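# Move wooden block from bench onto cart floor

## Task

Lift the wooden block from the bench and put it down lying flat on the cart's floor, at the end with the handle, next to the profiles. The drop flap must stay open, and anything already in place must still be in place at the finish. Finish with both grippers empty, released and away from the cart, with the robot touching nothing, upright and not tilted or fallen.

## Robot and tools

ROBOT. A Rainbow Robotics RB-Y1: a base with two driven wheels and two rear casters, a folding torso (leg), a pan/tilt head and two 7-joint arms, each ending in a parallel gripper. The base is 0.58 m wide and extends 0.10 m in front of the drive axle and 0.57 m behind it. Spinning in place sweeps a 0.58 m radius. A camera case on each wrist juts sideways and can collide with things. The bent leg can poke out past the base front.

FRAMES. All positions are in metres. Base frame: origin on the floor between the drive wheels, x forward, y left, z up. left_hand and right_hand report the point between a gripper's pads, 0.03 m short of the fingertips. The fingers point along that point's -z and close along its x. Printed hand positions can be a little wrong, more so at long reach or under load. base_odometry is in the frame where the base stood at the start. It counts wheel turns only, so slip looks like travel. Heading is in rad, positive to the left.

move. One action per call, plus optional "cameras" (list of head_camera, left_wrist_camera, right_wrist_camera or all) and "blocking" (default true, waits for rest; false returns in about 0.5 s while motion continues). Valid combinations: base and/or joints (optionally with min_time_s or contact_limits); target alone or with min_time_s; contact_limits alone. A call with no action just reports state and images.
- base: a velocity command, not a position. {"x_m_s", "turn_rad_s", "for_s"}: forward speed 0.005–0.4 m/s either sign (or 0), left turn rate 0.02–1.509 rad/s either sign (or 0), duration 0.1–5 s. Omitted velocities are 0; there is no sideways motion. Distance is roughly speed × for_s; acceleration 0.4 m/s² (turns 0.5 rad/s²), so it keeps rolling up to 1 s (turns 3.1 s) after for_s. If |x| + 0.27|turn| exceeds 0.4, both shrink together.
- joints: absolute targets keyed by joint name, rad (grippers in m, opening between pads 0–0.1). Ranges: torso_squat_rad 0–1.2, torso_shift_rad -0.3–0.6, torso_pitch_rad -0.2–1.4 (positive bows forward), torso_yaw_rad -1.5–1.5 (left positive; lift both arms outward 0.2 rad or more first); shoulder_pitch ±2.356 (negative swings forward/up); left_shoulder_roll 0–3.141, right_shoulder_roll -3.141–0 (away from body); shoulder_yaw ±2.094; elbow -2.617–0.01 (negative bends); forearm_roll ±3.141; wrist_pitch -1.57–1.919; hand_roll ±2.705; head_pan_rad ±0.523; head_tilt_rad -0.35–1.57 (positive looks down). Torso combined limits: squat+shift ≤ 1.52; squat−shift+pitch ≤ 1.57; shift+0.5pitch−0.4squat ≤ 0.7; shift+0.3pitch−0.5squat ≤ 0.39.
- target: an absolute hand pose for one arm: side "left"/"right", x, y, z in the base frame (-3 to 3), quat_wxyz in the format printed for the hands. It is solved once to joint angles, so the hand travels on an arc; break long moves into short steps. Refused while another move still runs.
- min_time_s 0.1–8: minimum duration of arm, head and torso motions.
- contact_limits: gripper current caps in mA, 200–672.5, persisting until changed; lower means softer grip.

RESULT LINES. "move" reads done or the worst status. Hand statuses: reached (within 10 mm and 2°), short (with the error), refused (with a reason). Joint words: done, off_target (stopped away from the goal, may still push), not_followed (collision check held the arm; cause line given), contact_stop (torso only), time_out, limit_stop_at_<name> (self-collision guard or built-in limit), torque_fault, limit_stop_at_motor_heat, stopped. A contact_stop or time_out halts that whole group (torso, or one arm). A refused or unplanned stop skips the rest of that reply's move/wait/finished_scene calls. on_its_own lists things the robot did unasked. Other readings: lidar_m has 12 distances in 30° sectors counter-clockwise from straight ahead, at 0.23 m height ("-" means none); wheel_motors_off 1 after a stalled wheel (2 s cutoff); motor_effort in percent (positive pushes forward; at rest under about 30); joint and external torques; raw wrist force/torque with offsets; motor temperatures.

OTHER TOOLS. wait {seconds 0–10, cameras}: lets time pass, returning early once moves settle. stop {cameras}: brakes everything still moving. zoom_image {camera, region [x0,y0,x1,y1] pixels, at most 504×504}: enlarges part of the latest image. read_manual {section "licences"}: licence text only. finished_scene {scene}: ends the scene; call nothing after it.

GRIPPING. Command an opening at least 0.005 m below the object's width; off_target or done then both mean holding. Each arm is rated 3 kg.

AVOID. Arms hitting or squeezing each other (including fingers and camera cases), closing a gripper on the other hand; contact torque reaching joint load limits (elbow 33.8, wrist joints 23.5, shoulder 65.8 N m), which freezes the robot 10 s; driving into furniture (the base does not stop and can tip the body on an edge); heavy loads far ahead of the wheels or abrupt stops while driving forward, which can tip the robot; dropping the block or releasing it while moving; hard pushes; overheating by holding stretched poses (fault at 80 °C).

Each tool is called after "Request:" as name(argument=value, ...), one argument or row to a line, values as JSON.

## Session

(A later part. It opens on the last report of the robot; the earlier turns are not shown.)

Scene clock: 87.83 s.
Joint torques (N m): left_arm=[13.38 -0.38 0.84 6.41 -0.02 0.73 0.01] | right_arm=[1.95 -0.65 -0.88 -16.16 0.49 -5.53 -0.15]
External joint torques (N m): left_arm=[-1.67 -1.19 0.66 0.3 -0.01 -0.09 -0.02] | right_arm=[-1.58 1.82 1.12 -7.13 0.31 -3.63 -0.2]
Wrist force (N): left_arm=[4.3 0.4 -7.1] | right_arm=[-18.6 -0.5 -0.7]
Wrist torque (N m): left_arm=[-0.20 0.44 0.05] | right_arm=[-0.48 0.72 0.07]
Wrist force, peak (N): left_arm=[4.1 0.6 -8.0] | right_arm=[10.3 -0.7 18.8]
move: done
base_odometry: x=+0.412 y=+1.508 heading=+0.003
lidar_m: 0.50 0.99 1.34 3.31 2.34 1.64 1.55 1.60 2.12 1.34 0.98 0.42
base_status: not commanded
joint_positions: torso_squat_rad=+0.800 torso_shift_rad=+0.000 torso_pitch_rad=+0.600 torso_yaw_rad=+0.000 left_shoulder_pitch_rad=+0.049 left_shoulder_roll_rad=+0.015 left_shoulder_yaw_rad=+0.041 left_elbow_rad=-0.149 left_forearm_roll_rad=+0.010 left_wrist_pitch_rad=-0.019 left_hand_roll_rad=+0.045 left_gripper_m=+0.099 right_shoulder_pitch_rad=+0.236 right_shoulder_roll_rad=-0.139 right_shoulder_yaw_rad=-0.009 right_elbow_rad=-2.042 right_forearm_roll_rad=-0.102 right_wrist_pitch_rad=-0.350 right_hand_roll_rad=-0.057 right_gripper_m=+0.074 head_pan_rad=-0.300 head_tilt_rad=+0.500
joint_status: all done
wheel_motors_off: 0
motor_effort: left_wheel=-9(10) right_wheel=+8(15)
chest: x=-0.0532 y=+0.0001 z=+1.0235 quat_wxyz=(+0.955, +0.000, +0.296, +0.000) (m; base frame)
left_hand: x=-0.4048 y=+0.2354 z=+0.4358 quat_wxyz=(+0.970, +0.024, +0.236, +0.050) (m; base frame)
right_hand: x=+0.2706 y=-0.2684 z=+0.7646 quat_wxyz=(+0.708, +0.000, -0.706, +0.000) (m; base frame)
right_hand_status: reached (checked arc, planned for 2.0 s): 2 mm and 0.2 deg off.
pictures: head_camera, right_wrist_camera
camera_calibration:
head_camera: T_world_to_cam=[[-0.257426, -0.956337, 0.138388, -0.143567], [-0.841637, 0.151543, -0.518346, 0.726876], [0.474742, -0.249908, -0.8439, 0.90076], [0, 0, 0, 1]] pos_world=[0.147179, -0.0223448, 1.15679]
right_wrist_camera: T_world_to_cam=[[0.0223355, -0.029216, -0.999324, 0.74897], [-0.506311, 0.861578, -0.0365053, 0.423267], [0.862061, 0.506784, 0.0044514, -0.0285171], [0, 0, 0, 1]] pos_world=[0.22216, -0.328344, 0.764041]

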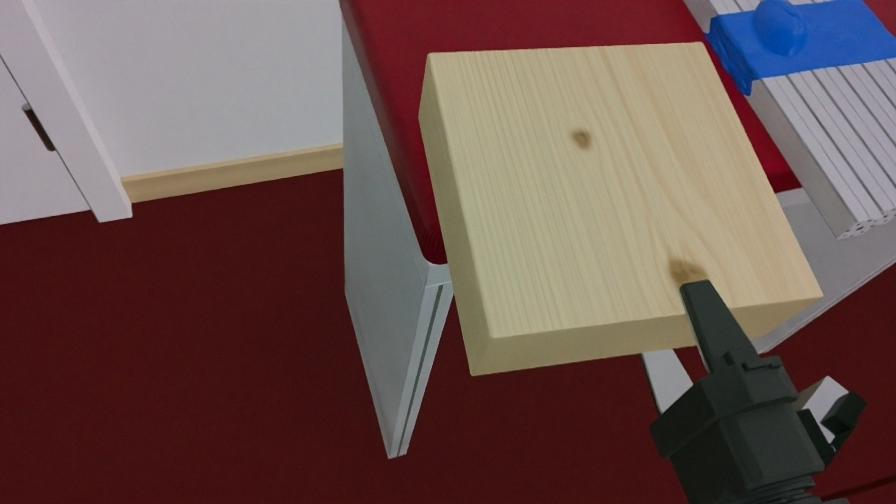

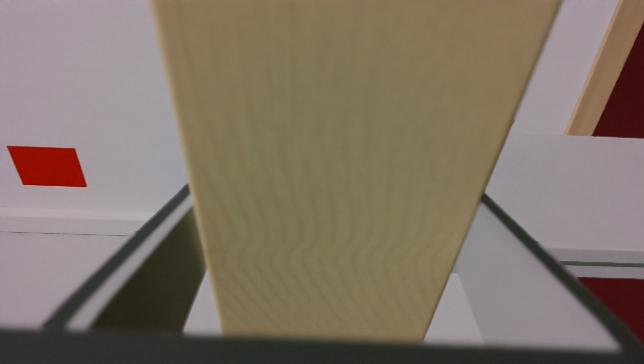

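Request:
move(
  joints={"right_gripper_m":0.092},
)

Request:
move(
  target={"side":"right","x":0.295,"y":-0.268,"z":0.764,"quat_wxyz":[0.7071,0,-0.7071,0]},
  min_time_s=1.5,
  cameras=["head_camera"],
)

Request:
move(
  joints={"right_gripper_m":0.05},
  cameras=["head_camera","right_wrist_camera"],
)

Scene clock: 89.90 s.
Joint torques (N m): left_arm=[13.22 -0.01 0.89 6.35 -0.04 0.63 0.02] | right_arm=[1.98 -0.71 -1.13 -11.99 0.35 -2.98 -0.24]
External joint torques (N m): left_arm=[-1.83 -0.82 0.71 0.24 -0.04 -0.19 -0.01] | right_arm=[-1.54 1.75 0.87 -2.96 0.16 -1.08 -0.29]
Wrist force (N): left_arm=[3.8 0.9 -6.3] | right_arm=[-10.4 1.6 -0.9]
Wrist torque (N m): left_arm=[-0.27 0.34 0.03] | right_arm=[-0.24 -0.36 0.01]
Wrist force, peak (N): left_arm=[4.4 0.5 -7.4] | right_arm=[-18.7 -0.6 -0.3]
move: done
base_odometry: x=+0.412 y=+1.508 heading=+0.003
lidar_m: 0.51 0.99 1.35 3.31 2.32 1.63 1.55 1.61 2.13 1.37 0.98 0.41
base_status: not commanded
joint_positions: torso_squat_rad=+0.800 torso_shift_rad=+0.000 torso_pitch_rad=+0.600 torso_yaw_rad=+0.000 left_shoulder_pitch_rad=+0.049 left_shoulder_roll_rad=+0.015 left_shoulder_yaw_rad=+0.041 left_elbow_rad=-0.149 left_forearm_roll_rad=+0.010 left_wrist_pitch_rad=-0.019 left_hand_roll_rad=+0.045 left_gripper_m=+0.099 right_shoulder_pitch_rad=+0.236 right_shoulder_roll_rad=-0.139 right_shoulder_yaw_rad=-0.009 right_elbow_rad=-2.043 right_forearm_roll_rad=-0.102 right_wrist_pitch_rad=-0.351 right_hand_roll_rad=-0.057 right_gripper_m=+0.092 head_pan_rad=-0.300 head_tilt_rad=+0.500
joint_status: all done
wheel_motors_off: 0
motor_effort: left_wheel=-8(10) right_wheel=+9(10)
chest: x=-0.0532 y=+0.0001 z=+1.0235 quat_wxyz=(+0.955, +0.000, +0.296, +0.000) (m; base frame)
left_hand: x=-0.4048 y=+0.2354 z=+0.4358 quat_wxyz=(+0.970, +0.024, +0.236, +0.050) (m; base frame)
right_hand: x=+0.2708 y=-0.2682 z=+0.7652 quat_wxyz=(+0.708, +0.000, -0.706, +0.000) (m; base frame)
pictures: none

Scene clock: 91.73 s.
Joint torques (N m): left_arm=[13.53 -0.07 0.69 6.42 -0.08 0.61 0.07] | right_arm=[-0.54 -0.77 -5.32 -11.36 -0.32 -2.76 0.44]
External joint torques (N m): left_arm=[-1.52 -0.87 0.51 0.31 -0.08 -0.21 0.05] | right_arm=[-2.79 1.75 -3.32 -2.12 -0.51 -0.86 0.39]
Wrist force (N): left_arm=[3.8 -0.1 -7.7] | right_arm=[-10.5 3.5 2.9]
Wrist torque (N m): left_arm=[-0.14 0.35 0.07] | right_arm=[-0.30 -0.29 -0.26]
Wrist force, peak (N): left_arm=[4.0 1.1 -7.7] | right_arm=[-11.2 2.0 3.7]
move: done
base_odometry: x=+0.412 y=+1.508 heading=+0.003
lidar_m: 0.49 0.99 1.33 3.32 2.34 1.64 1.55 1.60 2.11 1.35 0.97 0.42
base_status: not commanded
joint_positions: torso_squat_rad=+0.800 torso_shift_rad=+0.000 torso_pitch_rad=+0.600 torso_yaw_rad=+0.000 left_shoulder_pitch_rad=+0.049 left_shoulder_roll_rad=+0.015 left_shoulder_yaw_rad=+0.041 left_elbow_rad=-0.149 left_forearm_roll_rad=+0.010 left_wrist_pitch_rad=-0.019 left_hand_roll_rad=+0.045 left_gripper_m=+0.099 right_shoulder_pitch_rad=+0.151 right_shoulder_roll_rad=-0.138 right_shoulder_yaw_rad=-0.029 right_elbow_rad=-2.014 right_forearm_roll_rad=-0.105 right_wrist_pitch_rad=-0.298 right_hand_roll_rad=-0.053 right_gripper_m=+0.092 head_pan_rad=-0.300 head_tilt_rad=+0.500
joint_status: all done
wheel_motors_off: 0
motor_effort: left_wheel=-8(10) right_wheel=+9(11)
chest: x=-0.0532 y=+0.0001 z=+1.0235 quat_wxyz=(+0.955, +0.000, +0.296, +0.000) (m; base frame)
left_hand: x=-0.4048 y=+0.2354 z=+0.4358 quat_wxyz=(+0.970, +0.024, +0.236, +0.050) (m; base frame)
right_hand: x=+0.2947 y=-0.2678 z=+0.7636 quat_wxyz=(+0.708, +0.000, -0.707, +0.000) (m; base frame)
right_hand_status: reached (checked arc, planned for 1.5 s): 1 mm and 0.1 deg off.
pictures: head_camera
camera_calibration:
head_camera: T_world_to_cam=[[-0.257437, -0.956335, 0.138381, -0.143558], [-0.841633, 0.151556, -0.518347, 0.726877], [0.474741, -0.249908, -0.8439, 0.90076], [0, 0, 0, 1]] pos_world=[0.147179, -0.0223448, 1.15679]

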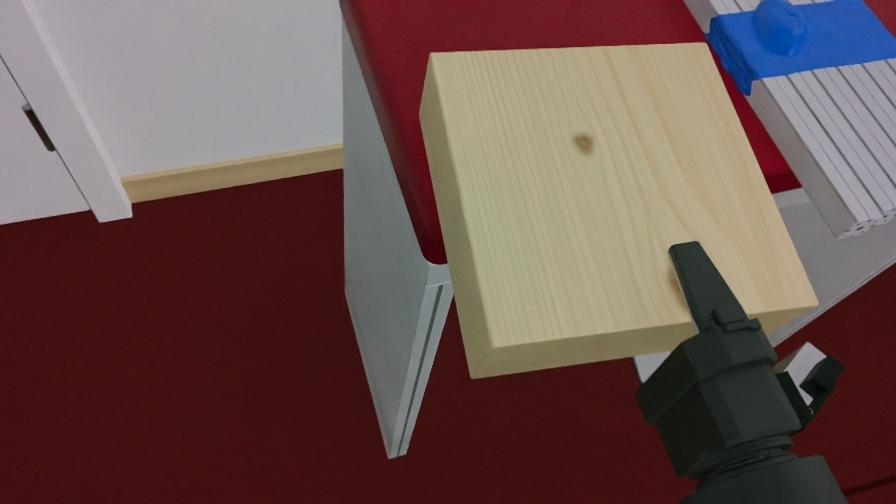

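Scene clock: 92.70 s.
Joint torques (N m): left_arm=[13.57 0.06 0.89 6.36 -0.11 0.67 0.04] | right_arm=[-0.45 -0.72 -5.06 -11.69 -0.08 -2.57 0.37]
External joint torques (N m): left_arm=[-1.48 -0.74 0.71 0.25 -0.1 -0.15 0.01] | right_arm=[-2.71 1.8 -3.06 -2.45 -0.28 -0.67 0.32]
Wrist force (N): left_arm=[3.4 0.7 -8.4] | right_arm=[-9.6 2.4 3.7]
Wrist torque (N m): left_arm=[-0.29 0.31 0.06] | right_arm=[-0.19 -0.50 -0.37]
Wrist force, peak (N): left_arm=[3.4 0.7 -8.4] | right_arm=[-11.1 2.7 3.3]
move: off_target
base_odometry: x=+0.412 y=+1.508 heading=+0.003
lidar_m: 0.49 0.98 1.34 3.32 2.33 1.64 1.55 1.61 2.11 1.37 0.97 0.42
base_status: not commanded
joint_positions: torso_squat_rad=+0.800 torso_shift_rad=+0.000 torso_pitch_rad=+0.600 torso_yaw_rad=+0.000 left_shoulder_pitch_rad=+0.049 left_shoulder_roll_rad=+0.015 left_shoulder_yaw_rad=+0.041 left_elbow_rad=-0.149 left_forearm_roll_rad=+0.010 left_wrist_pitch_rad=-0.019 left_hand_roll_rad=+0.045 left_gripper_m=+0.099 right_shoulder_pitch_rad=+0.151 right_shoulder_roll_rad=-0.138 right_shoulder_yaw_rad=-0.029 right_elbow_rad=-2.014 right_forearm_roll_rad=-0.105 right_wrist_pitch_rad=-0.298 right_hand_roll_rad=-0.053 right_gripper_m=+0.076 head_pan_rad=-0.300 head_tilt_rad=+0.500
joint_status: right_gripper_m off_target (ended at +0.076, target +0.050)
wheel_motors_off: 0
motor_effort: left_wheel=-9(10) right_wheel=+8(11)
chest: x=-0.0532 y=+0.0001 z=+1.0235 quat_wxyz=(+0.955, +0.000, +0.296, +0.000) (m; base frame)
left_hand: x=-0.4048 y=+0.2354 z=+0.4358 quat_wxyz=(+0.970, +0.024, +0.236, +0.050) (m; base frame)
right_hand: x=+0.2947 y=-0.2679 z=+0.7635 quat_wxyz=(+0.708, +0.000, -0.707, +0.000) (m; base frame)
pictures: head_camera, right_wrist_camera
camera_calibration:
head_camera: T_world_to_cam=[[-0.257437, -0.956335, 0.138381, -0.143558], [-0.841633, 0.151556, -0.518347, 0.726877], [0.474741, -0.249908, -0.8439, 0.90076], [0, 0, 0, 1]] pos_world=[0.147179, -0.0223448, 1.15679]
right_wrist_camera: T_world_to_cam=[[0.0248547, -0.0289148, -0.999273, 0.746697], [-0.507021, 0.861117, -0.0375281, 0.435799], [0.861576, 0.507585, 0.0067424, -0.0509168], [0, 0, 0, 1]] pos_world=[0.246269, -0.327839, 0.762852]

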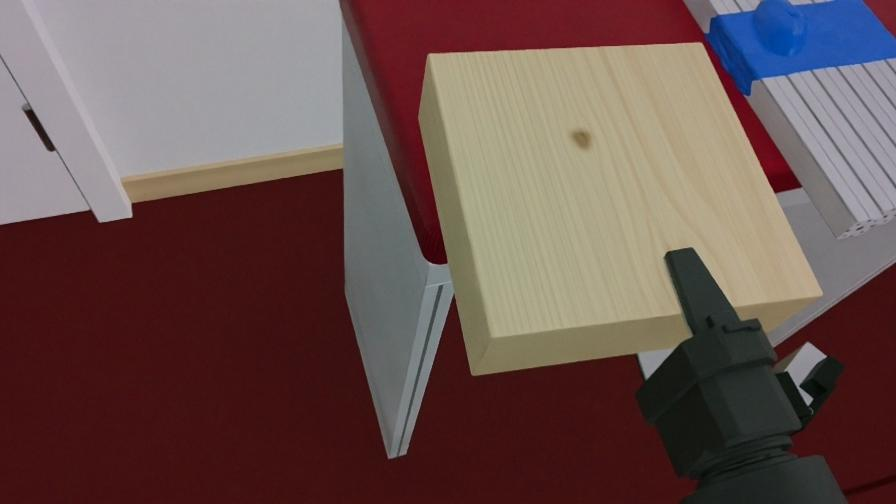

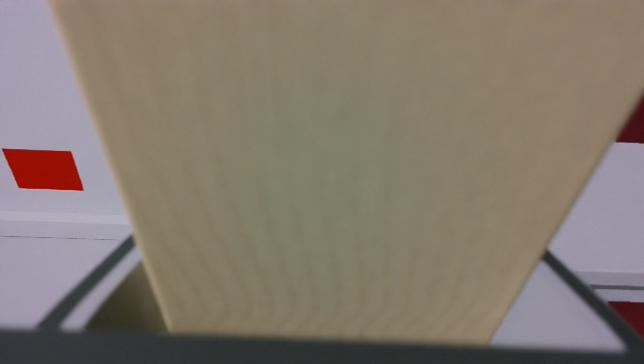

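Request:
move(
  target={"side":"right","x":0.313,"y":-0.268,"z":0.833,"quat_wxyz":[0.8192,0,-0.5736,0]},
  min_time_s=2,
  cameras=["head_camera"],
)

Request:
move(
  target={"side":"right","x":0.366,"y":-0.268,"z":0.902,"quat_wxyz":[0.9239,0,-0.3827,0]},
  min_time_s=2,
  cameras=["head_camera"],
)

Request:
move(
  target={"side":"right","x":0.45,"y":-0.268,"z":0.943,"quat_wxyz":[0.9914,0,-0.1305,0]},
  min_time_s=2,
  cameras=["head_camera"],
)

Scene clock: 99.13 s.
Joint torques (N m): left_arm=[13.57 -0.23 0.91 6.41 -0.06 0.53 0.03] | right_arm=[1.51 -4.59 -4.54 -10.46 0.49 -0.59 0.31]
External joint torques (N m): left_arm=[-1.47 -1.04 0.74 0.3 -0.06 -0.29 0.01] | right_arm=[0.58 -1.51 -2.08 -0.81 0.13 1.2 0.26]
Wrist force (N): left_arm=[4.0 0.6 -6.8] | right_arm=[-8.0 2.2 -7.7]
Wrist torque (N m): left_arm=[-0.21 0.38 0.04] | right_arm=[-0.26 -1.67 -0.56]
Wrist force, peak (N): left_arm=[4.5 0.7 -7.6] | right_arm=[-18.6 3.1 2.5]
move: done
base_odometry: x=+0.412 y=+1.508 heading=+0.003
lidar_m: 0.50 0.99 1.34 3.33 2.32 1.63 1.55 1.61 2.11 1.37 0.97 0.41
base_status: not commanded
joint_positions: torso_squat_rad=+0.800 torso_shift_rad=+0.000 torso_pitch_rad=+0.600 torso_yaw_rad=+0.000 left_shoulder_pitch_rad=+0.049 left_shoulder_roll_rad=+0.015 left_shoulder_yaw_rad=+0.041 left_elbow_rad=-0.149 left_forearm_roll_rad=+0.010 left_wrist_pitch_rad=-0.019 left_hand_roll_rad=+0.045 left_gripper_m=+0.099 right_shoulder_pitch_rad=+0.093 right_shoulder_roll_rad=-0.201 right_shoulder_yaw_rad=-0.137 right_elbow_rad=-2.564 right_forearm_roll_rad=-0.151 right_wrist_pitch_rad=+0.658 right_hand_roll_rad=-0.125 right_gripper_m=+0.075 head_pan_rad=-0.300 head_tilt_rad=+0.500
joint_status: all done
wheel_motors_off: 0
motor_effort: left_wheel=-9(10) right_wheel=+9(11)
chest: x=-0.0533 y=+0.0001 z=+1.0236 quat_wxyz=(+0.955, +0.000, +0.295, +0.000) (m; base frame)
left_hand: x=-0.4047 y=+0.2354 z=+0.4357 quat_wxyz=(+0.970, +0.024, +0.236, +0.050) (m; base frame)
right_hand: x=+0.3129 y=-0.2678 z=+0.8332 quat_wxyz=(+0.819, +0.000, -0.574, +0.000) (m; base frame)
right_hand_status: reached (checked arc, planned for 2.0 s): 0 mm and 0.1 deg off.
pictures: head_camera
camera_calibration:
head_camera: T_world_to_cam=[[-0.257454, -0.956338, 0.138329, -0.143534], [-0.841518, 0.15154, -0.518539, 0.727048], [0.474936, -0.249906, -0.843791, 0.900737], [0, 0, 0, 1]] pos_world=[0.147079, -0.0223448, 1.15689]

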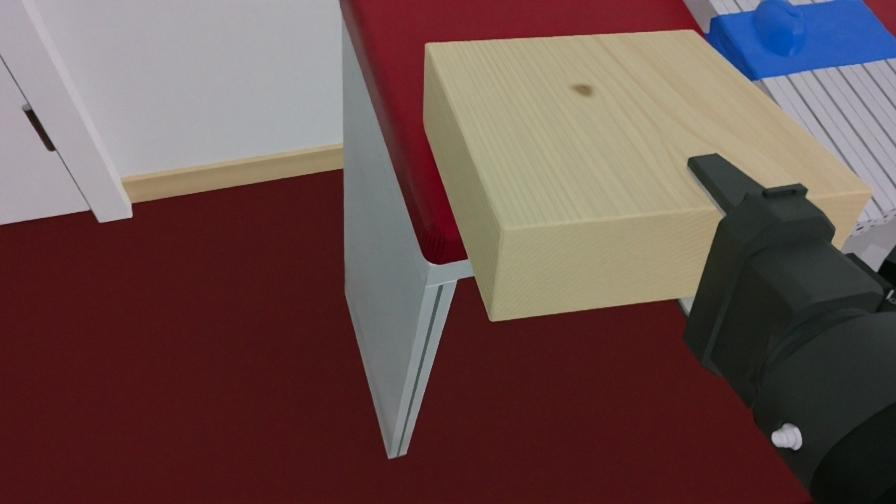

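Scene clock: 101.47 s.
Joint torques (N m): left_arm=[13.43 -0.44 1.07 6.44 -0.07 0.63 0.05] | right_arm=[-13.05 -11.8 -9.51 -7.07 1.99 -2.36 -0.21]
External joint torques (N m): left_arm=[-1.62 -1.24 0.9 0.32 -0.07 -0.19 0.03] | right_arm=[-4.81 -2.17 -4.34 -2.66 1.18 -1.19 -0.24]
Wrist force (N): left_arm=[3.4 0.3 -6.7] | right_arm=[-11.1 2.3 -12.4]
Wrist torque (N m): left_arm=[-0.16 0.32 0.07] | right_arm=[0.06 -0.15 0.07]
Wrist force, peak (N): left_arm=[3.7 1.0 -7.6] | right_arm=[12.4 -3.7 28.9]
move: done
base_odometry: x=+0.412 y=+1.508 heading=+0.003
lidar_m: 0.49 0.99 1.36 3.31 2.34 1.64 1.56 1.62 2.12 1.34 0.98 0.42
base_status: not commanded
joint_positions: torso_squat_rad=+0.800 torso_shift_rad=+0.000 torso_pitch_rad=+0.600 torso_yaw_rad=+0.000 left_shoulder_pitch_rad=+0.049 left_shoulder_roll_rad=+0.015 left_shoulder_yaw_rad=+0.041 left_elbow_rad=-0.149 left_forearm_roll_rad=+0.010 left_wrist_pitch_rad=-0.019 left_hand_roll_rad=+0.045 left_gripper_m=+0.099 right_shoulder_pitch_rad=-0.663 right_shoulder_roll_rad=-0.742 right_shoulder_yaw_rad=-0.258 right_elbow_rad=-2.542 right_forearm_roll_rad=-0.542 right_wrist_pitch_rad=+1.803 right_hand_roll_rad=-0.548 right_gripper_m=+0.076 head_pan_rad=-0.300 head_tilt_rad=+0.500
joint_status: all done
wheel_motors_off: 0
motor_effort: left_wheel=-9(10) right_wheel=+9(19)
chest: x=-0.0532 y=+0.0001 z=+1.0235 quat_wxyz=(+0.955, +0.000, +0.296, +0.000) (m; base frame)
left_hand: x=-0.4048 y=+0.2354 z=+0.4358 quat_wxyz=(+0.970, +0.024, +0.236, +0.050) (m; base frame)
right_hand: x=+0.3654 y=-0.2681 z=+0.9013 quat_wxyz=(+0.924, +0.000, -0.383, +0.001) (m; base frame)
right_hand_status: reached (checked arc, planned for 2.0 s): 1 mm and 0.1 deg off.
pictures: head_camera
camera_calibration:
head_camera: T_world_to_cam=[[-0.25743, -0.956334, 0.1384, -0.143555], [-0.841701, 0.151575, -0.518231, 0.726838], [0.474624, -0.2499, -0.843968, 0.900809], [0, 0, 0, 1]] pos_world=[0.147279, -0.0223447, 1.15679]

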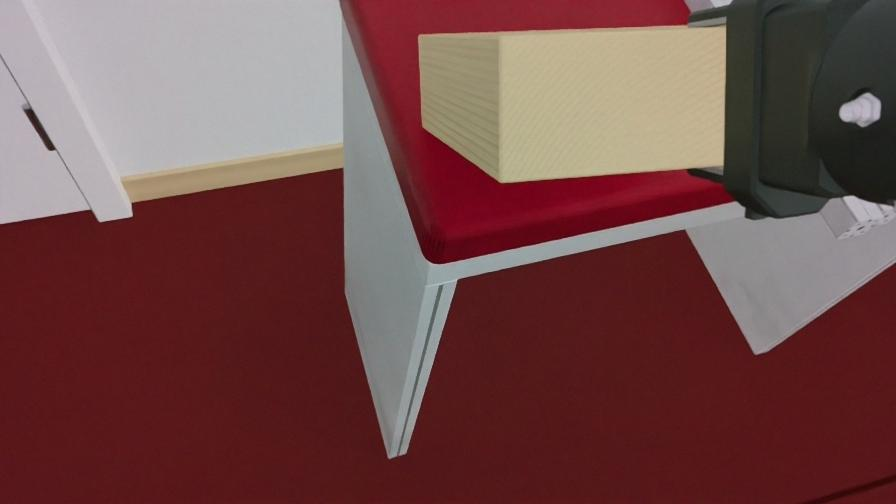

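Scene clock: 103.80 s.
Joint torques (N m): left_arm=[13.49 -0.07 0.99 6.53 -0.16 0.57 0.05] | right_arm=[-22.8 -14.79 -9.27 -3.45 0.38 0.05 -0.22]
External joint torques (N m): left_arm=[-1.56 -0.88 0.82 0.42 -0.16 -0.25 0.02] | right_arm=[-5.31 -3.1 -0.9 -0.71 -0.09 0.47 -0.23]
Wrist force (N): left_arm=[3.7 0.7 -6.8] | right_arm=[-1.9 2.8 -14.4]
Wrist torque (N m): left_arm=[-0.26 0.33 0.05] | right_arm=[-0.07 -0.18 0.02]
Wrist force, peak (N): left_arm=[4.1 0.6 -7.8] | right_arm=[4.0 -12.6 73.8]
move: done
base_odometry: x=+0.412 y=+1.508 heading=+0.003
lidar_m: 0.48 0.99 1.34 3.31 2.34 1.64 1.55 1.60 2.11 1.36 0.97 0.43
base_status: not commanded
joint_positions: torso_squat_rad=+0.800 torso_shift_rad=+0.000 torso_pitch_rad=+0.600 torso_yaw_rad=+0.000 left_shoulder_pitch_rad=+0.049 left_shoulder_roll_rad=+0.015 left_shoulder_yaw_rad=+0.041 left_elbow_rad=-0.149 left_forearm_roll_rad=+0.010 left_wrist_pitch_rad=-0.019 left_hand_roll_rad=+0.045 left_gripper_m=+0.099 right_shoulder_pitch_rad=-1.489 right_shoulder_roll_rad=-1.130 right_shoulder_yaw_rad=+0.296 right_elbow_rad=-1.642 right_forearm_roll_rad=-1.141 right_wrist_pitch_rad=+1.919 right_hand_roll_rad=-0.641 right_gripper_m=+0.079 head_pan_rad=-0.300 head_tilt_rad=+0.500
joint_status: all done
wheel_motors_off: 0
motor_effort: left_wheel=-8(13) right_wheel=+5(25)
chest: x=-0.0532 y=+0.0001 z=+1.0235 quat_wxyz=(+0.955, +0.000, +0.296, +0.000) (m; base frame)
left_hand: x=-0.4048 y=+0.2354 z=+0.4358 quat_wxyz=(+0.970, +0.024, +0.236, +0.050) (m; base frame)
right_hand: x=+0.4498 y=-0.2679 z=+0.9423 quat_wxyz=(+0.992, +0.000, -0.130, +0.000) (m; base frame)
right_hand_status: reached (checked arc, planned for 2.0 s): 1 mm and 0.1 deg off.
pictures: head_camera
camera_calibration:
head_camera: T_world_to_cam=[[-0.257338, -0.956351, 0.138455, -0.143632], [-0.841729, 0.151471, -0.518218, 0.726824], [0.474626, -0.249898, -0.843967, 0.900808], [0, 0, 0, 1]] pos_world=[0.147279, -0.0223451, 1.15679]

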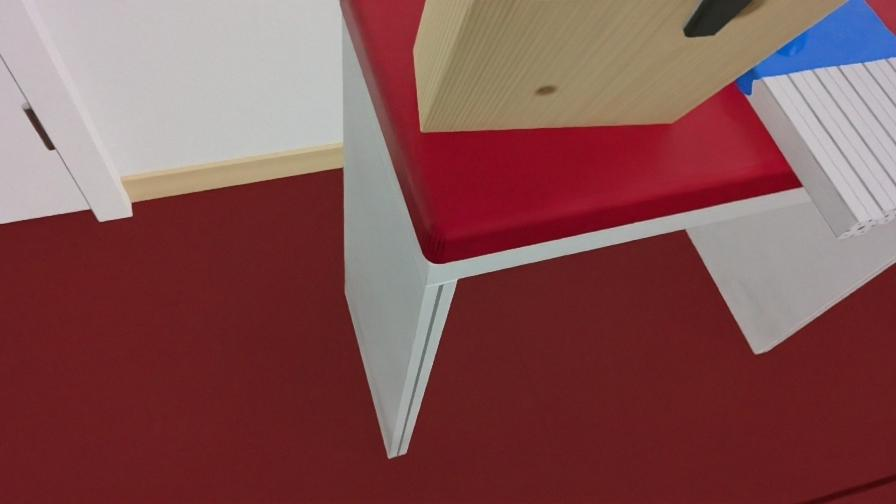

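Request:
move(
  joints={"torso_squat_rad":0.4},
  cameras=["head_camera","right_wrist_camera"],
)

Scene clock: 107.27 s.
Joint torques (N m): left_arm=[13.3 -0.12 1.09 6.51 -0.04 0.63 0] | right_arm=[-25.23 -14.52 -12.27 -4.67 0.89 -1.78 -0.18]
External joint torques (N m): left_arm=[-1.77 -0.93 0.91 0.39 -0.04 -0.19 -0.03] | right_arm=[-7.75 -2.83 -3.9 -1.92 0.42 -1.37 -0.2]
Wrist force (N): left_arm=[3.3 0.8 -7.2] | right_arm=[-5.5 2.1 -21.8]
Wrist torque (N m): left_arm=[-0.23 0.30 0.10] | right_arm=[-0.41 0.52 0.10]
Wrist force, peak (N): left_arm=[3.9 1.6 -8.0] | right_arm=[-5.9 1.0 -23.2]
move: done
base_odometry: x=+0.412 y=+1.508 heading=+0.003
lidar_m: 0.51 0.98 1.34 3.31 2.34 1.65 1.54 1.61 2.12 1.35 0.98 0.41
base_status: not commanded
joint_positions: torso_squat_rad=+0.400 torso_shift_rad=+0.000 torso_pitch_rad=+0.601 torso_yaw_rad=+0.000 left_shoulder_pitch_rad=+0.049 left_shoulder_roll_rad=+0.015 left_shoulder_yaw_rad=+0.041 left_elbow_rad=-0.149 left_forearm_roll_rad=+0.010 left_wrist_pitch_rad=-0.019 left_hand_roll_rad=+0.045 left_gripper_m=+0.099 right_shoulder_pitch_rad=-1.488 right_shoulder_roll_rad=-1.130 right_shoulder_yaw_rad=+0.297 right_elbow_rad=-1.642 right_forearm_roll_rad=-1.141 right_wrist_pitch_rad=+1.919 right_hand_roll_rad=-0.641 right_gripper_m=+0.074 head_pan_rad=-0.300 head_tilt_rad=+0.500
joint_status: all done
wheel_motors_off: 0
on_its_own: right_gripper_m moved -0.005 toward your old target +0.050
motor_effort: left_wheel=-6(9) right_wheel=+8(10)
chest: x=-0.0528 y=+0.0000 z=+1.1805 quat_wxyz=(+0.955, +0.000, +0.296, +0.000) (m; base frame)
left_hand: x=-0.4049 y=+0.2354 z=+0.5930 quat_wxyz=(+0.970, +0.025, +0.236, +0.050) (m; base frame)
right_hand: x=+0.4498 y=-0.2681 z=+1.0983 quat_wxyz=(+0.992, +0.000, -0.129, +0.000) (m; base frame)
pictures: head_camera, right_wrist_camera
camera_calibration:
head_camera: T_world_to_cam=[[-0.25727, -0.956365, 0.138485, -0.165386], [-0.842028, 0.151546, -0.517709, 0.807812], [0.474132, -0.249799, -0.844274, 1.03341], [0, 0, 0, 1]] pos_world=[0.14768, -0.0224451, 1.31359]
right_wrist_camera: T_world_to_cam=[[-0.959356, -0.0289862, -0.280707, 0.730791], [-0.166431, 0.86142, 0.47985, -0.194059], [0.227898, 0.507066, -0.831232, 1.01859], [0, 0, 0, 1]] pos_world=[0.436657, -0.328142, 1.14494]

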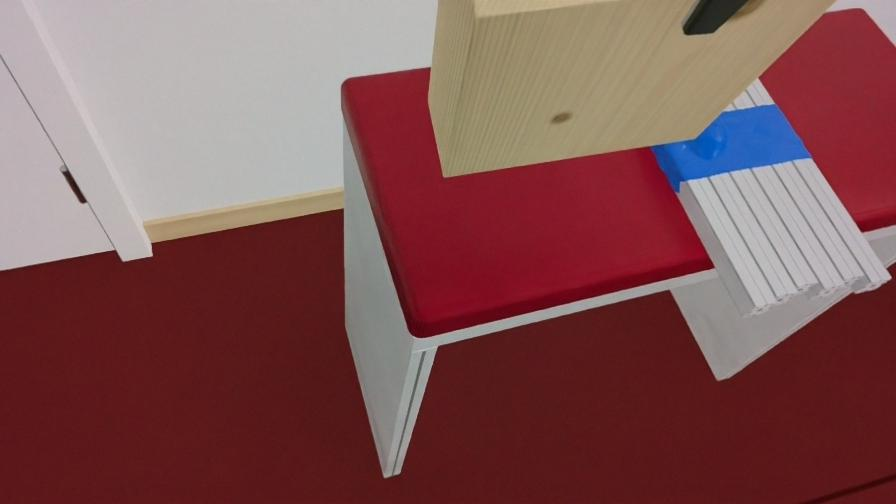

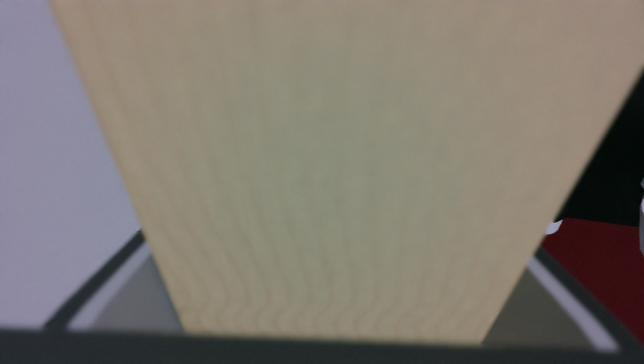

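Request:
move(
  base={"x_m_s":-0.2,"for_s":2.3},
)

Request:
move(
  base={"turn_rad_s":-0.5,"for_s":3.14},
)

Request:
move(
  base={"x_m_s":0.35,"for_s":4.6},
)

Request:
move(
  base={"turn_rad_s":0.5,"for_s":3.14},
  joints={"head_pan_rad":0.2,"head_tilt_rad":0.3},
  cameras=["head_camera"],
)

Scene clock: 116.60 s.
Joint torques (N m): left_arm=[12.92 -0.11 0.99 6.52 -0.09 0.6 0] | right_arm=[-26.02 -14.57 -12.29 -4.97 1.19 -1.7 -0.19]
External joint torques (N m): left_arm=[-2.15 -0.92 0.82 0.4 -0.09 -0.22 -0.03] | right_arm=[-8.53 -2.88 -3.92 -2.22 0.72 -1.29 -0.2]
Wrist force (N): left_arm=[3.4 0.4 -6.5] | right_arm=[-5.6 2.0 -21.7]
Wrist torque (N m): left_arm=[-0.22 0.28 0.09] | right_arm=[-0.44 0.51 0.11]
Wrist force, peak (N): left_arm=[4.0 0.6 -8.0] | right_arm=[-6.9 2.0 -22.6]
move: done
base_odometry: x=-0.048 y=+1.507 heading=+0.002
lidar_m: 0.87 1.49 1.95 4.11 1.65 1.16 1.09 1.14 1.49 3.60 1.52 1.25
base_status: done (sent for 2.3 of 2.3 s)
joint_positions: torso_squat_rad=+0.400 torso_shift_rad=+0.000 torso_pitch_rad=+0.601 torso_yaw_rad=+0.000 left_shoulder_pitch_rad=+0.049 left_shoulder_roll_rad=+0.015 left_shoulder_yaw_rad=+0.041 left_elbow_rad=-0.149 left_forearm_roll_rad=+0.010 left_wrist_pitch_rad=-0.019 left_hand_roll_rad=+0.045 left_gripper_m=+0.099 right_shoulder_pitch_rad=-1.488 right_shoulder_roll_rad=-1.130 right_shoulder_yaw_rad=+0.297 right_elbow_rad=-1.642 right_forearm_roll_rad=-1.141 right_wrist_pitch_rad=+1.919 right_hand_roll_rad=-0.641 right_gripper_m=+0.074 head_pan_rad=-0.300 head_tilt_rad=+0.500
joint_status: not commanded
wheel_motors_off: 0
motor_effort: left_wheel=-11(27) right_wheel=+11(37)
chest: x=-0.0529 y=+0.0000 z=+1.1805 quat_wxyz=(+0.955, +0.000, +0.296, +0.000) (m; base frame)
left_hand: x=-0.4049 y=+0.2354 z=+0.5930 quat_wxyz=(+0.970, +0.025, +0.236, +0.050) (m; base frame)
right_hand: x=+0.4498 y=-0.2682 z=+1.0983 quat_wxyz=(+0.992, +0.000, -0.129, +0.000) (m; base frame)
pictures: none

Scene clock: 121.07 s.
Joint torques (N m): left_arm=[12.87 -0.39 0.85 6.49 -0.02 0.69 0.02] | right_arm=[-25.52 -14.88 -12.65 -5.16 1.15 -1.67 -0.15]
External joint torques (N m): left_arm=[-2.2 -1.2 0.68 0.38 -0.02 -0.13 -0.01] | right_arm=[-8.04 -3.19 -4.28 -2.41 0.68 -1.26 -0.17]
Wrist force (N): left_arm=[4.2 0.6 -7.1] | right_arm=[-5.4 2.1 -21.6]
Wrist torque (N m): left_arm=[-0.24 0.39 0.07] | right_arm=[-0.37 0.56 0.13]
Wrist force, peak (N): left_arm=[3.9 0.5 -7.9] | right_arm=[-5.9 1.8 -22.4]
move: done
base_odometry: x=-0.048 y=+1.507 heading=-1.564
lidar_m: 3.48 1.51 1.27 0.86 1.49 1.93 4.12 1.68 1.17 1.10 1.12 1.47
base_status: done (sent for 3.13 of 3.13 s)
joint_positions: torso_squat_rad=+0.400 torso_shift_rad=+0.000 torso_pitch_rad=+0.601 torso_yaw_rad=+0.000 left_shoulder_pitch_rad=+0.049 left_shoulder_roll_rad=+0.015 left_shoulder_yaw_rad=+0.041 left_elbow_rad=-0.149 left_forearm_roll_rad=+0.010 left_wrist_pitch_rad=-0.019 left_hand_roll_rad=+0.045 left_gripper_m=+0.099 right_shoulder_pitch_rad=-1.488 right_shoulder_roll_rad=-1.130 right_shoulder_yaw_rad=+0.297 right_elbow_rad=-1.642 right_forearm_roll_rad=-1.141 right_wrist_pitch_rad=+1.919 right_hand_roll_rad=-0.641 right_gripper_m=+0.074 head_pan_rad=-0.300 head_tilt_rad=+0.500
joint_status: not commanded
wheel_motors_off: 0
motor_effort: left_wheel=+16(49) right_wheel=+0(45)
chest: x=-0.0529 y=+0.0000 z=+1.1805 quat_wxyz=(+0.955, +0.000, +0.296, +0.000) (m; base frame)
left_hand: x=-0.4049 y=+0.2354 z=+0.5931 quat_wxyz=(+0.970, +0.025, +0.236, +0.050) (m; base frame)
right_hand: x=+0.4498 y=-0.2682 z=+1.0983 quat_wxyz=(+0.992, +0.000, -0.129, +0.000) (m; base frame)
pictures: none

Scene clock: 126.87 s.
Joint torques (N m): left_arm=[13.39 -0.03 0.77 6.52 0 0.67 -0.08] | right_arm=[-25.92 -14.83 -12.7 -5 1.08 -1.59 -0.16]
External joint torques (N m): left_arm=[-1.68 -0.85 0.6 0.4 0 -0.15 -0.1] | right_arm=[-8.43 -3.14 -4.32 -2.25 0.61 -1.18 -0.17]
Wrist force (N): left_arm=[3.8 1.9 -6.8] | right_arm=[-5.7 2.3 -21.3]
Wrist torque (N m): left_arm=[-0.39 0.34 0.09] | right_arm=[-0.50 0.50 0.14]
Wrist force, peak (N): left_arm=[3.9 0.6 -8.5] | right_arm=[-7.1 1.5 -22.4]
move: done
base_odometry: x=-0.038 y=-0.103 heading=-1.564
lidar_m: 3.17 1.12 0.79 0.74 0.77 1.70 5.05 1.52 1.07 1.00 1.02 1.34
base_status: done (sent for 4.6 of 4.6 s)
joint_positions: torso_squat_rad=+0.400 torso_shift_rad=+0.000 torso_pitch_rad=+0.601 torso_yaw_rad=+0.000 left_shoulder_pitch_rad=+0.049 left_shoulder_roll_rad=+0.015 left_shoulder_yaw_rad=+0.041 left_elbow_rad=-0.149 left_forearm_roll_rad=+0.010 left_wrist_pitch_rad=-0.019 left_hand_roll_rad=+0.045 left_gripper_m=+0.099 right_shoulder_pitch_rad=-1.488 right_shoulder_roll_rad=-1.130 right_shoulder_yaw_rad=+0.297 right_elbow_rad=-1.641 right_forearm_roll_rad=-1.141 right_wrist_pitch_rad=+1.919 right_hand_roll_rad=-0.641 right_gripper_m=+0.074 head_pan_rad=-0.300 head_tilt_rad=+0.500
joint_status: not commanded
wheel_motors_off: 0
motor_effort: left_wheel=+1(45) right_wheel=-3(37)
chest: x=-0.0528 y=+0.0000 z=+1.1805 quat_wxyz=(+0.955, +0.000, +0.296, +0.000) (m; base frame)
left_hand: x=-0.4048 y=+0.2354 z=+0.5930 quat_wxyz=(+0.970, +0.025, +0.236, +0.050) (m; base frame)
right_hand: x=+0.4498 y=-0.2682 z=+1.0982 quat_wxyz=(+0.992, +0.000, -0.129, +0.000) (m; base frame)
pictures: none

Scene clock: 131.33 s.
Joint torques (N m): left_arm=[13.44 -0.02 1.06 6.51 -0.14 0.69 0.01] | right_arm=[-26.11 -15.03 -12.57 -5.05 0.94 -1.7 -0.24]
External joint torques (N m): left_arm=[-1.63 -0.83 0.88 0.39 -0.14 -0.13 -0.02] | right_arm=[-8.62 -3.35 -4.2 -2.29 0.47 -1.29 -0.26]
Wrist force (N): left_arm=[4.4 0.7 -7.3] | right_arm=[-5.9 1.8 -21.5]
Wrist torque (N m): left_arm=[-0.23 0.41 0.09] | right_arm=[-0.44 0.52 0.11]
Wrist force, peak (N): left_arm=[4.6 0.9 -7.7] | right_arm=[-5.9 2.0 -22.3]
move: done
base_odometry: x=-0.038 y=-0.103 heading=+0.002
lidar_m: 0.73 0.76 1.70 4.88 1.51 1.05 0.99 1.03 1.37 3.26 1.11 0.76
base_status: done (sent for 3.13 of 3.13 s)
joint_positions: torso_squat_rad=+0.400 torso_shift_rad=+0.000 torso_pitch_rad=+0.601 torso_yaw_rad=+0.000 left_shoulder_pitch_rad=+0.049 left_shoulder_roll_rad=+0.015 left_shoulder_yaw_rad=+0.041 left_elbow_rad=-0.149 left_forearm_roll_rad=+0.010 left_wrist_pitch_rad=-0.019 left_hand_roll_rad=+0.045 left_gripper_m=+0.099 right_shoulder_pitch_rad=-1.488 right_shoulder_roll_rad=-1.130 right_shoulder_yaw_rad=+0.297 right_elbow_rad=-1.641 right_forearm_roll_rad=-1.141 right_wrist_pitch_rad=+1.919 right_hand_roll_rad=-0.641 right_gripper_m=+0.074 head_pan_rad=+0.200 head_tilt_rad=+0.300
joint_status: all done
wheel_motors_off: 0
motor_effort: left_wheel=+0(40) right_wheel=+17(40)
chest: x=-0.0528 y=+0.0000 z=+1.1805 quat_wxyz=(+0.955, +0.000, +0.296, +0.000) (m; base frame)
left_hand: x=-0.4049 y=+0.2354 z=+0.5930 quat_wxyz=(+0.970, +0.025, +0.236, +0.050) (m; base frame)
right_hand: x=+0.4498 y=-0.2682 z=+1.0982 quat_wxyz=(+0.992, +0.000, -0.129, +0.000) (m; base frame)
pictures: head_camera
camera_calibration:
head_camera: T_world_to_cam=[[0.155929, -0.977369, -0.142954, 0.177269], [-0.74744, -0.0221324, -0.66396, 0.99538], [0.64577, 0.21038, -0.733976, 0.8729], [0, 0, 0, 1]] pos_world=[0.152653, 0.0116461, 1.32692]

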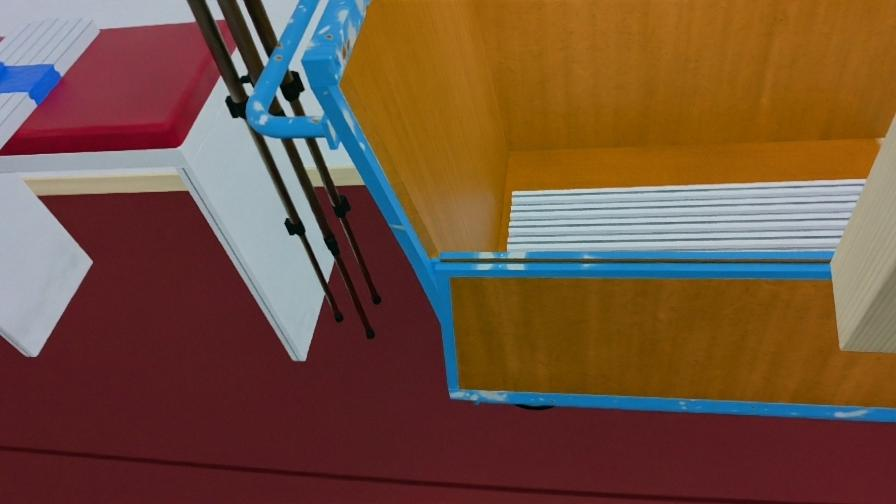

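Request:
move(
  target={"side":"right","x":0.42,"y":-0.3,"z":1.05,"quat_wxyz":[0.7071,0,0,0.7071]},
  min_time_s=3,
  cameras=["head_camera"],
)

Scene clock: 161.00 s.
Joint torques (N m): left_arm=[13.57 -0.22 0.94 6.55 -0.08 0.67 0.02] | right_arm=[-26.73 -17.31 -11.4 -3.13 -0.17 0.06 0.15]
External joint torques (N m): left_arm=[-1.49 -1.04 0.76 0.43 -0.08 -0.15 0] | right_arm=[-9.45 -4.74 -2.48 -0.87 -0.38 0.17 0.15]
Wrist force (N): left_arm=[3.8 0.8 -7.5] | right_arm=[0.2 1.3 -23.1]
Wrist torque (N m): left_arm=[-0.26 0.32 0.07] | right_arm=[-0.53 0.12 -0.09]
Wrist force, peak (N): left_arm=[4.0 1.0 -7.9] | right_arm=[-1.4 3.8 -23.3]
move: done
base_odometry: x=-0.038 y=-0.103 heading=+0.002
lidar_m: 0.73 0.76 1.70 4.87 1.50 1.05 0.99 1.04 1.36 3.26 1.10 0.79
base_status: not commanded
joint_positions: torso_squat_rad=+0.400 torso_shift_rad=+0.000 torso_pitch_rad=+0.601 torso_yaw_rad=+0.000 left_shoulder_pitch_rad=+0.049 left_shoulder_roll_rad=+0.015 left_shoulder_yaw_rad=+0.041 left_elbow_rad=-0.149 left_forearm_roll_rad=+0.010 left_wrist_pitch_rad=-0.019 left_hand_roll_rad=+0.045 left_gripper_m=+0.099 right_shoulder_pitch_rad=-1.490 right_shoulder_roll_rad=-1.220 right_shoulder_yaw_rad=+0.484 right_elbow_rad=-1.483 right_forearm_roll_rad=-1.339 right_wrist_pitch_rad=+1.889 right_hand_roll_rad=+1.004 right_gripper_m=+0.074 head_pan_rad=+0.200 head_tilt_rad=+0.300
joint_status: all done
wheel_motors_off: 0
motor_effort: left_wheel=+0(1) right_wheel=+17(19)
chest: x=-0.0528 y=+0.0000 z=+1.1805 quat_wxyz=(+0.955, +0.000, +0.296, +0.000) (m; base frame)
left_hand: x=-0.4049 y=+0.2354 z=+0.5930 quat_wxyz=(+0.970, +0.025, +0.236, +0.050) (m; base frame)
right_hand: x=+0.4192 y=-0.2997 z=+1.0490 quat_wxyz=(+0.708, -0.001, -0.002, +0.706) (m; base frame)
right_hand_status: reached (checked arc, planned for 3.0 s): 1 mm and 0.3 deg off.
pictures: head_camera
camera_calibration:
head_camera: T_world_to_cam=[[0.155929, -0.977369, -0.142954, 0.177269], [-0.74744, -0.0221324, -0.66396, 0.99538], [0.64577, 0.21038, -0.733976, 0.8729], [0, 0, 0, 1]] pos_world=[0.152653, 0.0116461, 1.32692]

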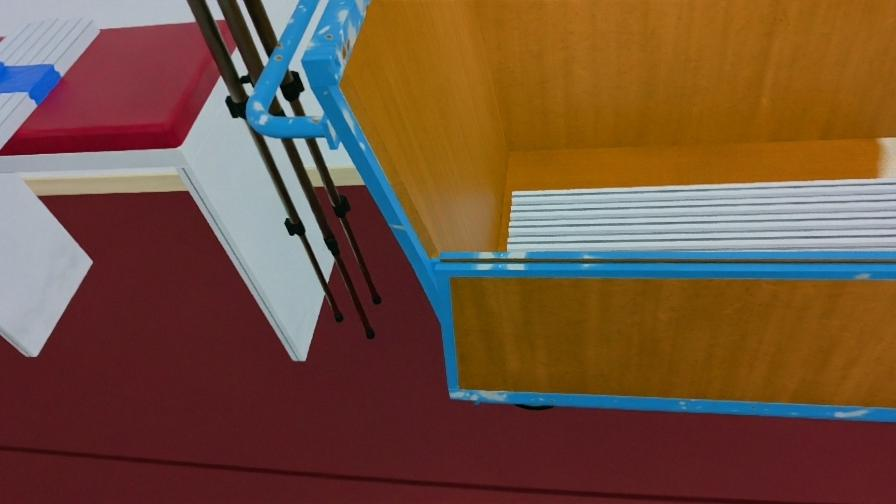

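Request:
move(
  joints={"right_wrist_pitch_rad":0.3},
  min_time_s=3,
  cameras=["head_camera"],
)

Scene clock: 169.20 s.
Joint torques (N m): left_arm=[13.49 -0.17 1 6.53 -0.16 0.61 -0.05] | right_arm=[-30.02 -16.56 -18.6 -4.57 -0.58 -7.37 -0.44]
External joint torques (N m): left_arm=[-1.58 -0.98 0.82 0.42 -0.16 -0.21 -0.07] | right_arm=[-11.14 -4.09 -7.94 -1.88 -0.76 -5.47 -0.44]
Wrist force (N): left_arm=[3.8 0.4 -7.0] | right_arm=[-12.0 21.5 1.2]
Wrist torque (N m): left_arm=[-0.24 0.34 0.07] | right_arm=[0.49 0.52 0.66]
Wrist force, peak (N): left_arm=[4.8 1.3 -7.6] | right_arm=[-11.9 22.7 1.3]
move: done
base_odometry: x=-0.038 y=-0.103 heading=+0.002
lidar_m: 0.73 0.76 1.70 4.89 1.51 1.04 0.98 1.02 1.36 3.26 1.11 0.78
base_status: not commanded
joint_positions: torso_squat_rad=+0.400 torso_shift_rad=+0.000 torso_pitch_rad=+0.601 torso_yaw_rad=+0.000 left_shoulder_pitch_rad=+0.049 left_shoulder_roll_rad=+0.015 left_shoulder_yaw_rad=+0.041 left_elbow_rad=-0.149 left_forearm_roll_rad=+0.010 left_wrist_pitch_rad=-0.019 left_hand_roll_rad=+0.045 left_gripper_m=+0.099 right_shoulder_pitch_rad=-1.489 right_shoulder_roll_rad=-1.220 right_shoulder_yaw_rad=+0.486 right_elbow_rad=-1.483 right_forearm_roll_rad=-1.339 right_wrist_pitch_rad=+0.301 right_hand_roll_rad=+1.004 right_gripper_m=+0.074 head_pan_rad=+0.200 head_tilt_rad=+0.300
joint_status: all done
wheel_motors_off: 0
motor_effort: left_wheel=+0(1) right_wheel=+17(20)
chest: x=-0.0528 y=+0.0000 z=+1.1805 quat_wxyz=(+0.955, +0.000, +0.296, +0.000) (m; base frame)
left_hand: x=-0.4049 y=+0.2354 z=+0.5930 quat_wxyz=(+0.970, +0.025, +0.236, +0.050) (m; base frame)
right_hand: x=+0.6131 y=-0.1769 z=+1.2838 quat_wxyz=(+0.495, -0.157, -0.697, +0.495) (m; base frame)
pictures: head_camera
camera_calibration:
head_camera: T_world_to_cam=[[0.155929, -0.977369, -0.142954, 0.177366], [-0.74744, -0.0221324, -0.66396, 0.995382], [0.64577, 0.21038, -0.733976, 0.872879], [0, 0, 0, 1]] pos_world=[0.152653, 0.0117461, 1.32692]

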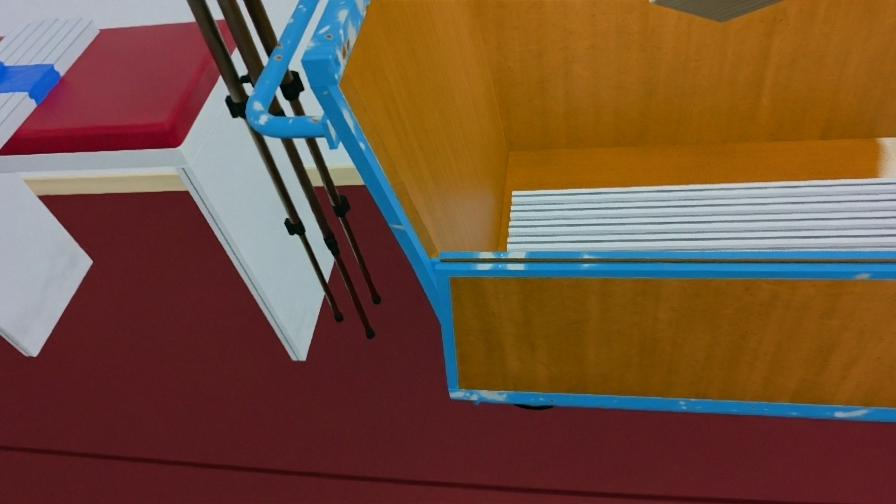

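Request:
move(
  joints={"right_shoulder_pitch_rad":-0.9,"right_shoulder_roll_rad":-0.5,"right_shoulder_yaw_rad":0.0,"right_elbow_rad":-1.3,"right_forearm_roll_rad":-1.5,"right_wrist_pitch_rad":1.0,"head_pan_rad":-0.2,"head_tilt_rad":0.2},
  min_time_s=4,
  cameras=["head_camera"],
)

Scene clock: 175.90 s.
Joint torques (N m): left_arm=[13.66 -0.06 0.87 6.21 -0.11 0.67 -0.02] | right_arm=[-21.9 -4.87 -10.38 -14.99 -6.79 -1.11 -1.02]
External joint torques (N m): left_arm=[-1.4 -0.87 0.7 0.09 -0.11 -0.15 -0.04] | right_arm=[-7.02 3.21 -5.8 -6.53 -5.54 -0.56 -1.06]
Wrist force (N): left_arm=[3.4 0.9 -7.1] | right_arm=[-20.6 -4.1 -8.6]
Wrist torque (N m): left_arm=[-0.27 0.29 0.05] | right_arm=[-1.15 0.87 1.18]
Wrist force, peak (N): left_arm=[4.1 1.0 -7.7] | right_arm=[-12.3 22.1 0.8]
move: done
base_odometry: x=-0.038 y=-0.103 heading=+0.002
lidar_m: 0.73 0.77 1.70 4.88 1.51 1.04 0.99 1.04 1.34 3.25 1.10 0.79
base_status: not commanded
joint_positions: torso_squat_rad=+0.400 torso_shift_rad=+0.000 torso_pitch_rad=+0.601 torso_yaw_rad=+0.000 left_shoulder_pitch_rad=+0.049 left_shoulder_roll_rad=+0.015 left_shoulder_yaw_rad=+0.041 left_elbow_rad=-0.149 left_forearm_roll_rad=+0.010 left_wrist_pitch_rad=-0.019 left_hand_roll_rad=+0.045 left_gripper_m=+0.099 right_shoulder_pitch_rad=-0.898 right_shoulder_roll_rad=-0.501 right_shoulder_yaw_rad=+0.001 right_elbow_rad=-1.299 right_forearm_roll_rad=-1.499 right_wrist_pitch_rad=+1.000 right_hand_roll_rad=+1.004 right_gripper_m=+0.074 head_pan_rad=-0.200 head_tilt_rad=+0.200
joint_status: all done
wheel_motors_off: 0
motor_effort: left_wheel=+0(1) right_wheel=+17(20)
chest: x=-0.0528 y=+0.0000 z=+1.1805 quat_wxyz=(+0.955, +0.000, +0.296, +0.000) (m; base frame)
left_hand: x=-0.4049 y=+0.2354 z=+0.5930 quat_wxyz=(+0.970, +0.025, +0.236, +0.050) (m; base frame)
right_hand: x=+0.4658 y=-0.0915 z=+0.8955 quat_wxyz=(+0.766, +0.346, -0.424, +0.338) (m; base frame)
pictures: head_camera
camera_calibration:
head_camera: T_world_to_cam=[[-0.168453, -0.982374, 0.0810291, -0.0957579], [-0.670498, 0.0539411, -0.739948, 1.09065], [0.722534, -0.178976, -0.667766, 0.778618], [0, 0, 0, 1]] pos_world=[0.152569, -0.0135465, 1.33472]

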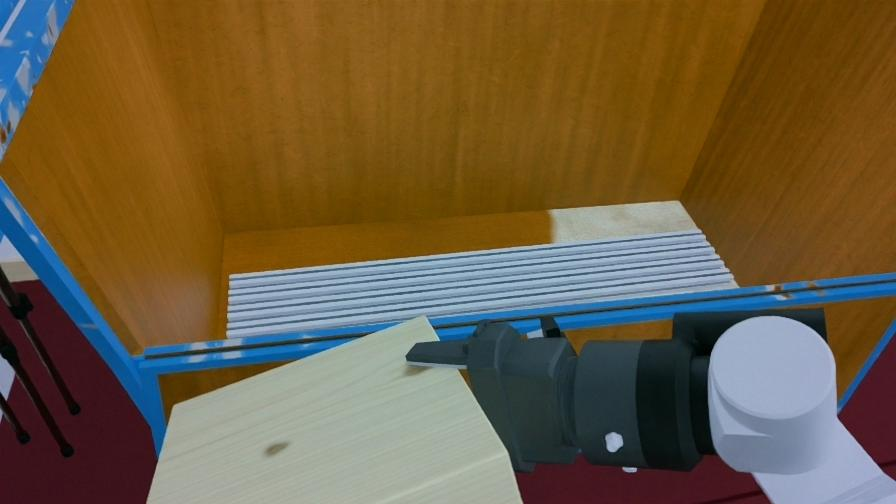

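Request:
move(
  target={"side":"right","x":0.44,"y":-0.12,"z":0.93,"quat_wxyz":[0.612,0.354,-0.354,0.612]},
  min_time_s=2.5,
  cameras=["head_camera"],
)

Scene clock: 179.60 s.
Joint torques (N m): left_arm=[13.66 -0.11 0.82 6.46 -0.09 0.55 0.02] | right_arm=[-27.07 -11.66 -7.86 -10.07 -6.92 0.66 -0.83]
External joint torques (N m): left_arm=[-1.4 -0.92 0.64 0.34 -0.09 -0.27 -0.01] | right_arm=[-9.13 -0.71 -2.63 -3.09 -5.38 0.79 -0.87]
Wrist force (N): left_arm=[3.9 0.9 -6.7] | right_arm=[-19.8 1.3 -11.0]
Wrist torque (N m): left_arm=[-0.23 0.36 0.09] | right_arm=[-1.00 1.07 1.03]
Wrist force, peak (N): left_arm=[4.6 1.4 -7.6] | right_arm=[-20.6 -1.4 -10.5]
move: done
base_odometry: x=-0.038 y=-0.103 heading=+0.002
lidar_m: 0.73 0.75 1.69 4.86 1.52 1.06 0.99 1.03 1.37 3.24 1.09 0.78
base_status: not commanded
joint_positions: torso_squat_rad=+0.400 torso_shift_rad=+0.000 torso_pitch_rad=+0.601 torso_yaw_rad=+0.000 left_shoulder_pitch_rad=+0.049 left_shoulder_roll_rad=+0.015 left_shoulder_yaw_rad=+0.041 left_elbow_rad=-0.149 left_forearm_roll_rad=+0.010 left_wrist_pitch_rad=-0.019 left_hand_roll_rad=+0.045 left_gripper_m=+0.099 right_shoulder_pitch_rad=-1.179 right_shoulder_roll_rad=-0.670 right_shoulder_yaw_rad=+0.079 right_elbow_rad=-0.983 right_forearm_roll_rad=-1.642 right_wrist_pitch_rad=+1.490 right_hand_roll_rad=+1.525 right_gripper_m=+0.074 head_pan_rad=-0.200 head_tilt_rad=+0.200
joint_status: all done
wheel_motors_off: 0
motor_effort: left_wheel=-1(1) right_wheel=+16(21)
chest: x=-0.0528 y=+0.0000 z=+1.1805 quat_wxyz=(+0.955, +0.000, +0.296, +0.000) (m; base frame)
left_hand: x=-0.4049 y=+0.2354 z=+0.5930 quat_wxyz=(+0.970, +0.025, +0.236, +0.050) (m; base frame)
right_hand: x=+0.4387 y=-0.1203 z=+0.9291 quat_wxyz=(+0.615, +0.351, -0.354, +0.611) (m; base frame)
right_hand_status: reached (checked arc, planned for 2.5 s): 2 mm and 0.5 deg off.
pictures: head_camera
camera_calibration:
head_camera: T_world_to_cam=[[-0.168453, -0.982374, 0.0810291, -0.0957579], [-0.670498, 0.0539411, -0.739948, 1.09065], [0.722534, -0.178976, -0.667766, 0.778618], [0, 0, 0, 1]] pos_world=[0.152569, -0.0135465, 1.33472]

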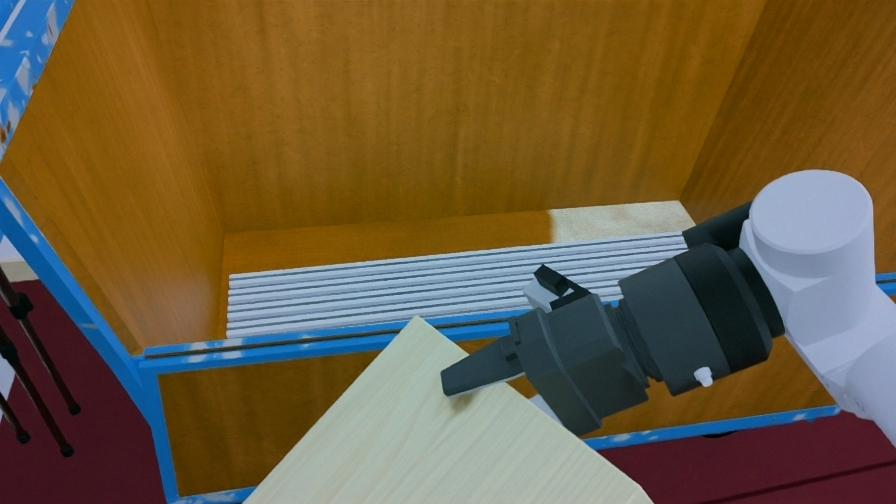

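Request:
move(
  target={"side":"right","x":0.45,"y":-0.14,"z":0.98,"quat_wxyz":[0.9135,0.4067,0,0]},
  min_time_s=3,
  cameras=["head_camera"],
)

Scene clock: 190.77 s.
Joint torques (N m): left_arm=[13.42 -0.36 0.86 6.25 -0.07 0.68 0.02] | right_arm=[-29.11 -13.8 -10.45 -10.93 -5.37 -1.23 -0.09]
External joint torques (N m): left_arm=[-1.64 -1.18 0.68 0.13 -0.07 -0.14 0] | right_arm=[-10.38 -2.02 -3.86 -4.79 -4.17 -0.82 -0.1]
Wrist force (N): left_arm=[4.4 0.2 -6.9] | right_arm=[0.5 -16.1 -14.7]
Wrist torque (N m): left_arm=[-0.20 0.41 0.06] | right_arm=[-1.07 0.10 0.10]
Wrist force, peak (N): left_arm=[5.0 0.6 -7.4] | right_arm=[-13.0 -30.5 -9.0]
move: done
base_odometry: x=-0.038 y=-0.103 heading=+0.002
lidar_m: 0.73 0.75 1.69 4.89 1.48 1.05 0.99 1.02 1.36 3.26 1.11 0.77
base_status: not commanded
joint_positions: torso_squat_rad=+0.400 torso_shift_rad=+0.000 torso_pitch_rad=+0.601 torso_yaw_rad=+0.000 left_shoulder_pitch_rad=+0.049 left_shoulder_roll_rad=+0.015 left_shoulder_yaw_rad=+0.041 left_elbow_rad=-0.149 left_forearm_roll_rad=+0.010 left_wrist_pitch_rad=-0.019 left_hand_roll_rad=+0.045 left_gripper_m=+0.099 right_shoulder_pitch_rad=-1.274 right_shoulder_roll_rad=-0.806 right_shoulder_yaw_rad=+0.170 right_elbow_rad=-1.138 right_forearm_roll_rad=-1.588 right_wrist_pitch_rad=+1.550 right_hand_roll_rad=-0.276 right_gripper_m=+0.074 head_pan_rad=-0.200 head_tilt_rad=+0.200
joint_status: all done
wheel_motors_off: 0
motor_effort: left_wheel=-1(12) right_wheel=+19(22)
chest: x=-0.0528 y=+0.0000 z=+1.1805 quat_wxyz=(+0.955, +0.000, +0.296, +0.000) (m; base frame)
left_hand: x=-0.4049 y=+0.2354 z=+0.5930 quat_wxyz=(+0.970, +0.025, +0.236, +0.050) (m; base frame)
right_hand: x=+0.4493 y=-0.1405 z=+0.9783 quat_wxyz=(+0.912, +0.410, +0.002, +0.003) (m; base frame)
right_hand_status: reached (checked arc, planned for 3.0 s): 2 mm and 0.6 deg off.
pictures: head_camera
camera_calibration:
head_camera: T_world_to_cam=[[-0.168473, -0.982359, 0.0811604, -0.0959469], [-0.670454, 0.0538448, -0.739994, 1.09064], [0.72257, -0.179083, -0.667699, 0.778593], [0, 0, 0, 1]] pos_world=[0.152469, -0.0135465, 1.33472]

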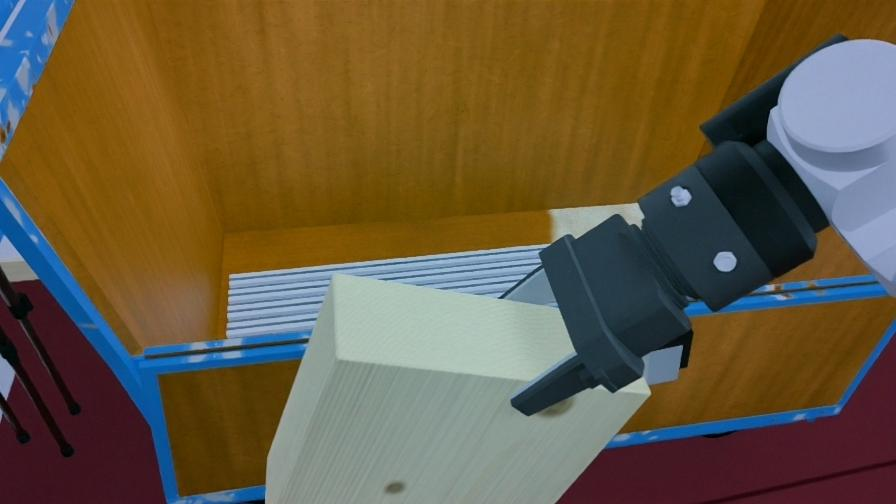

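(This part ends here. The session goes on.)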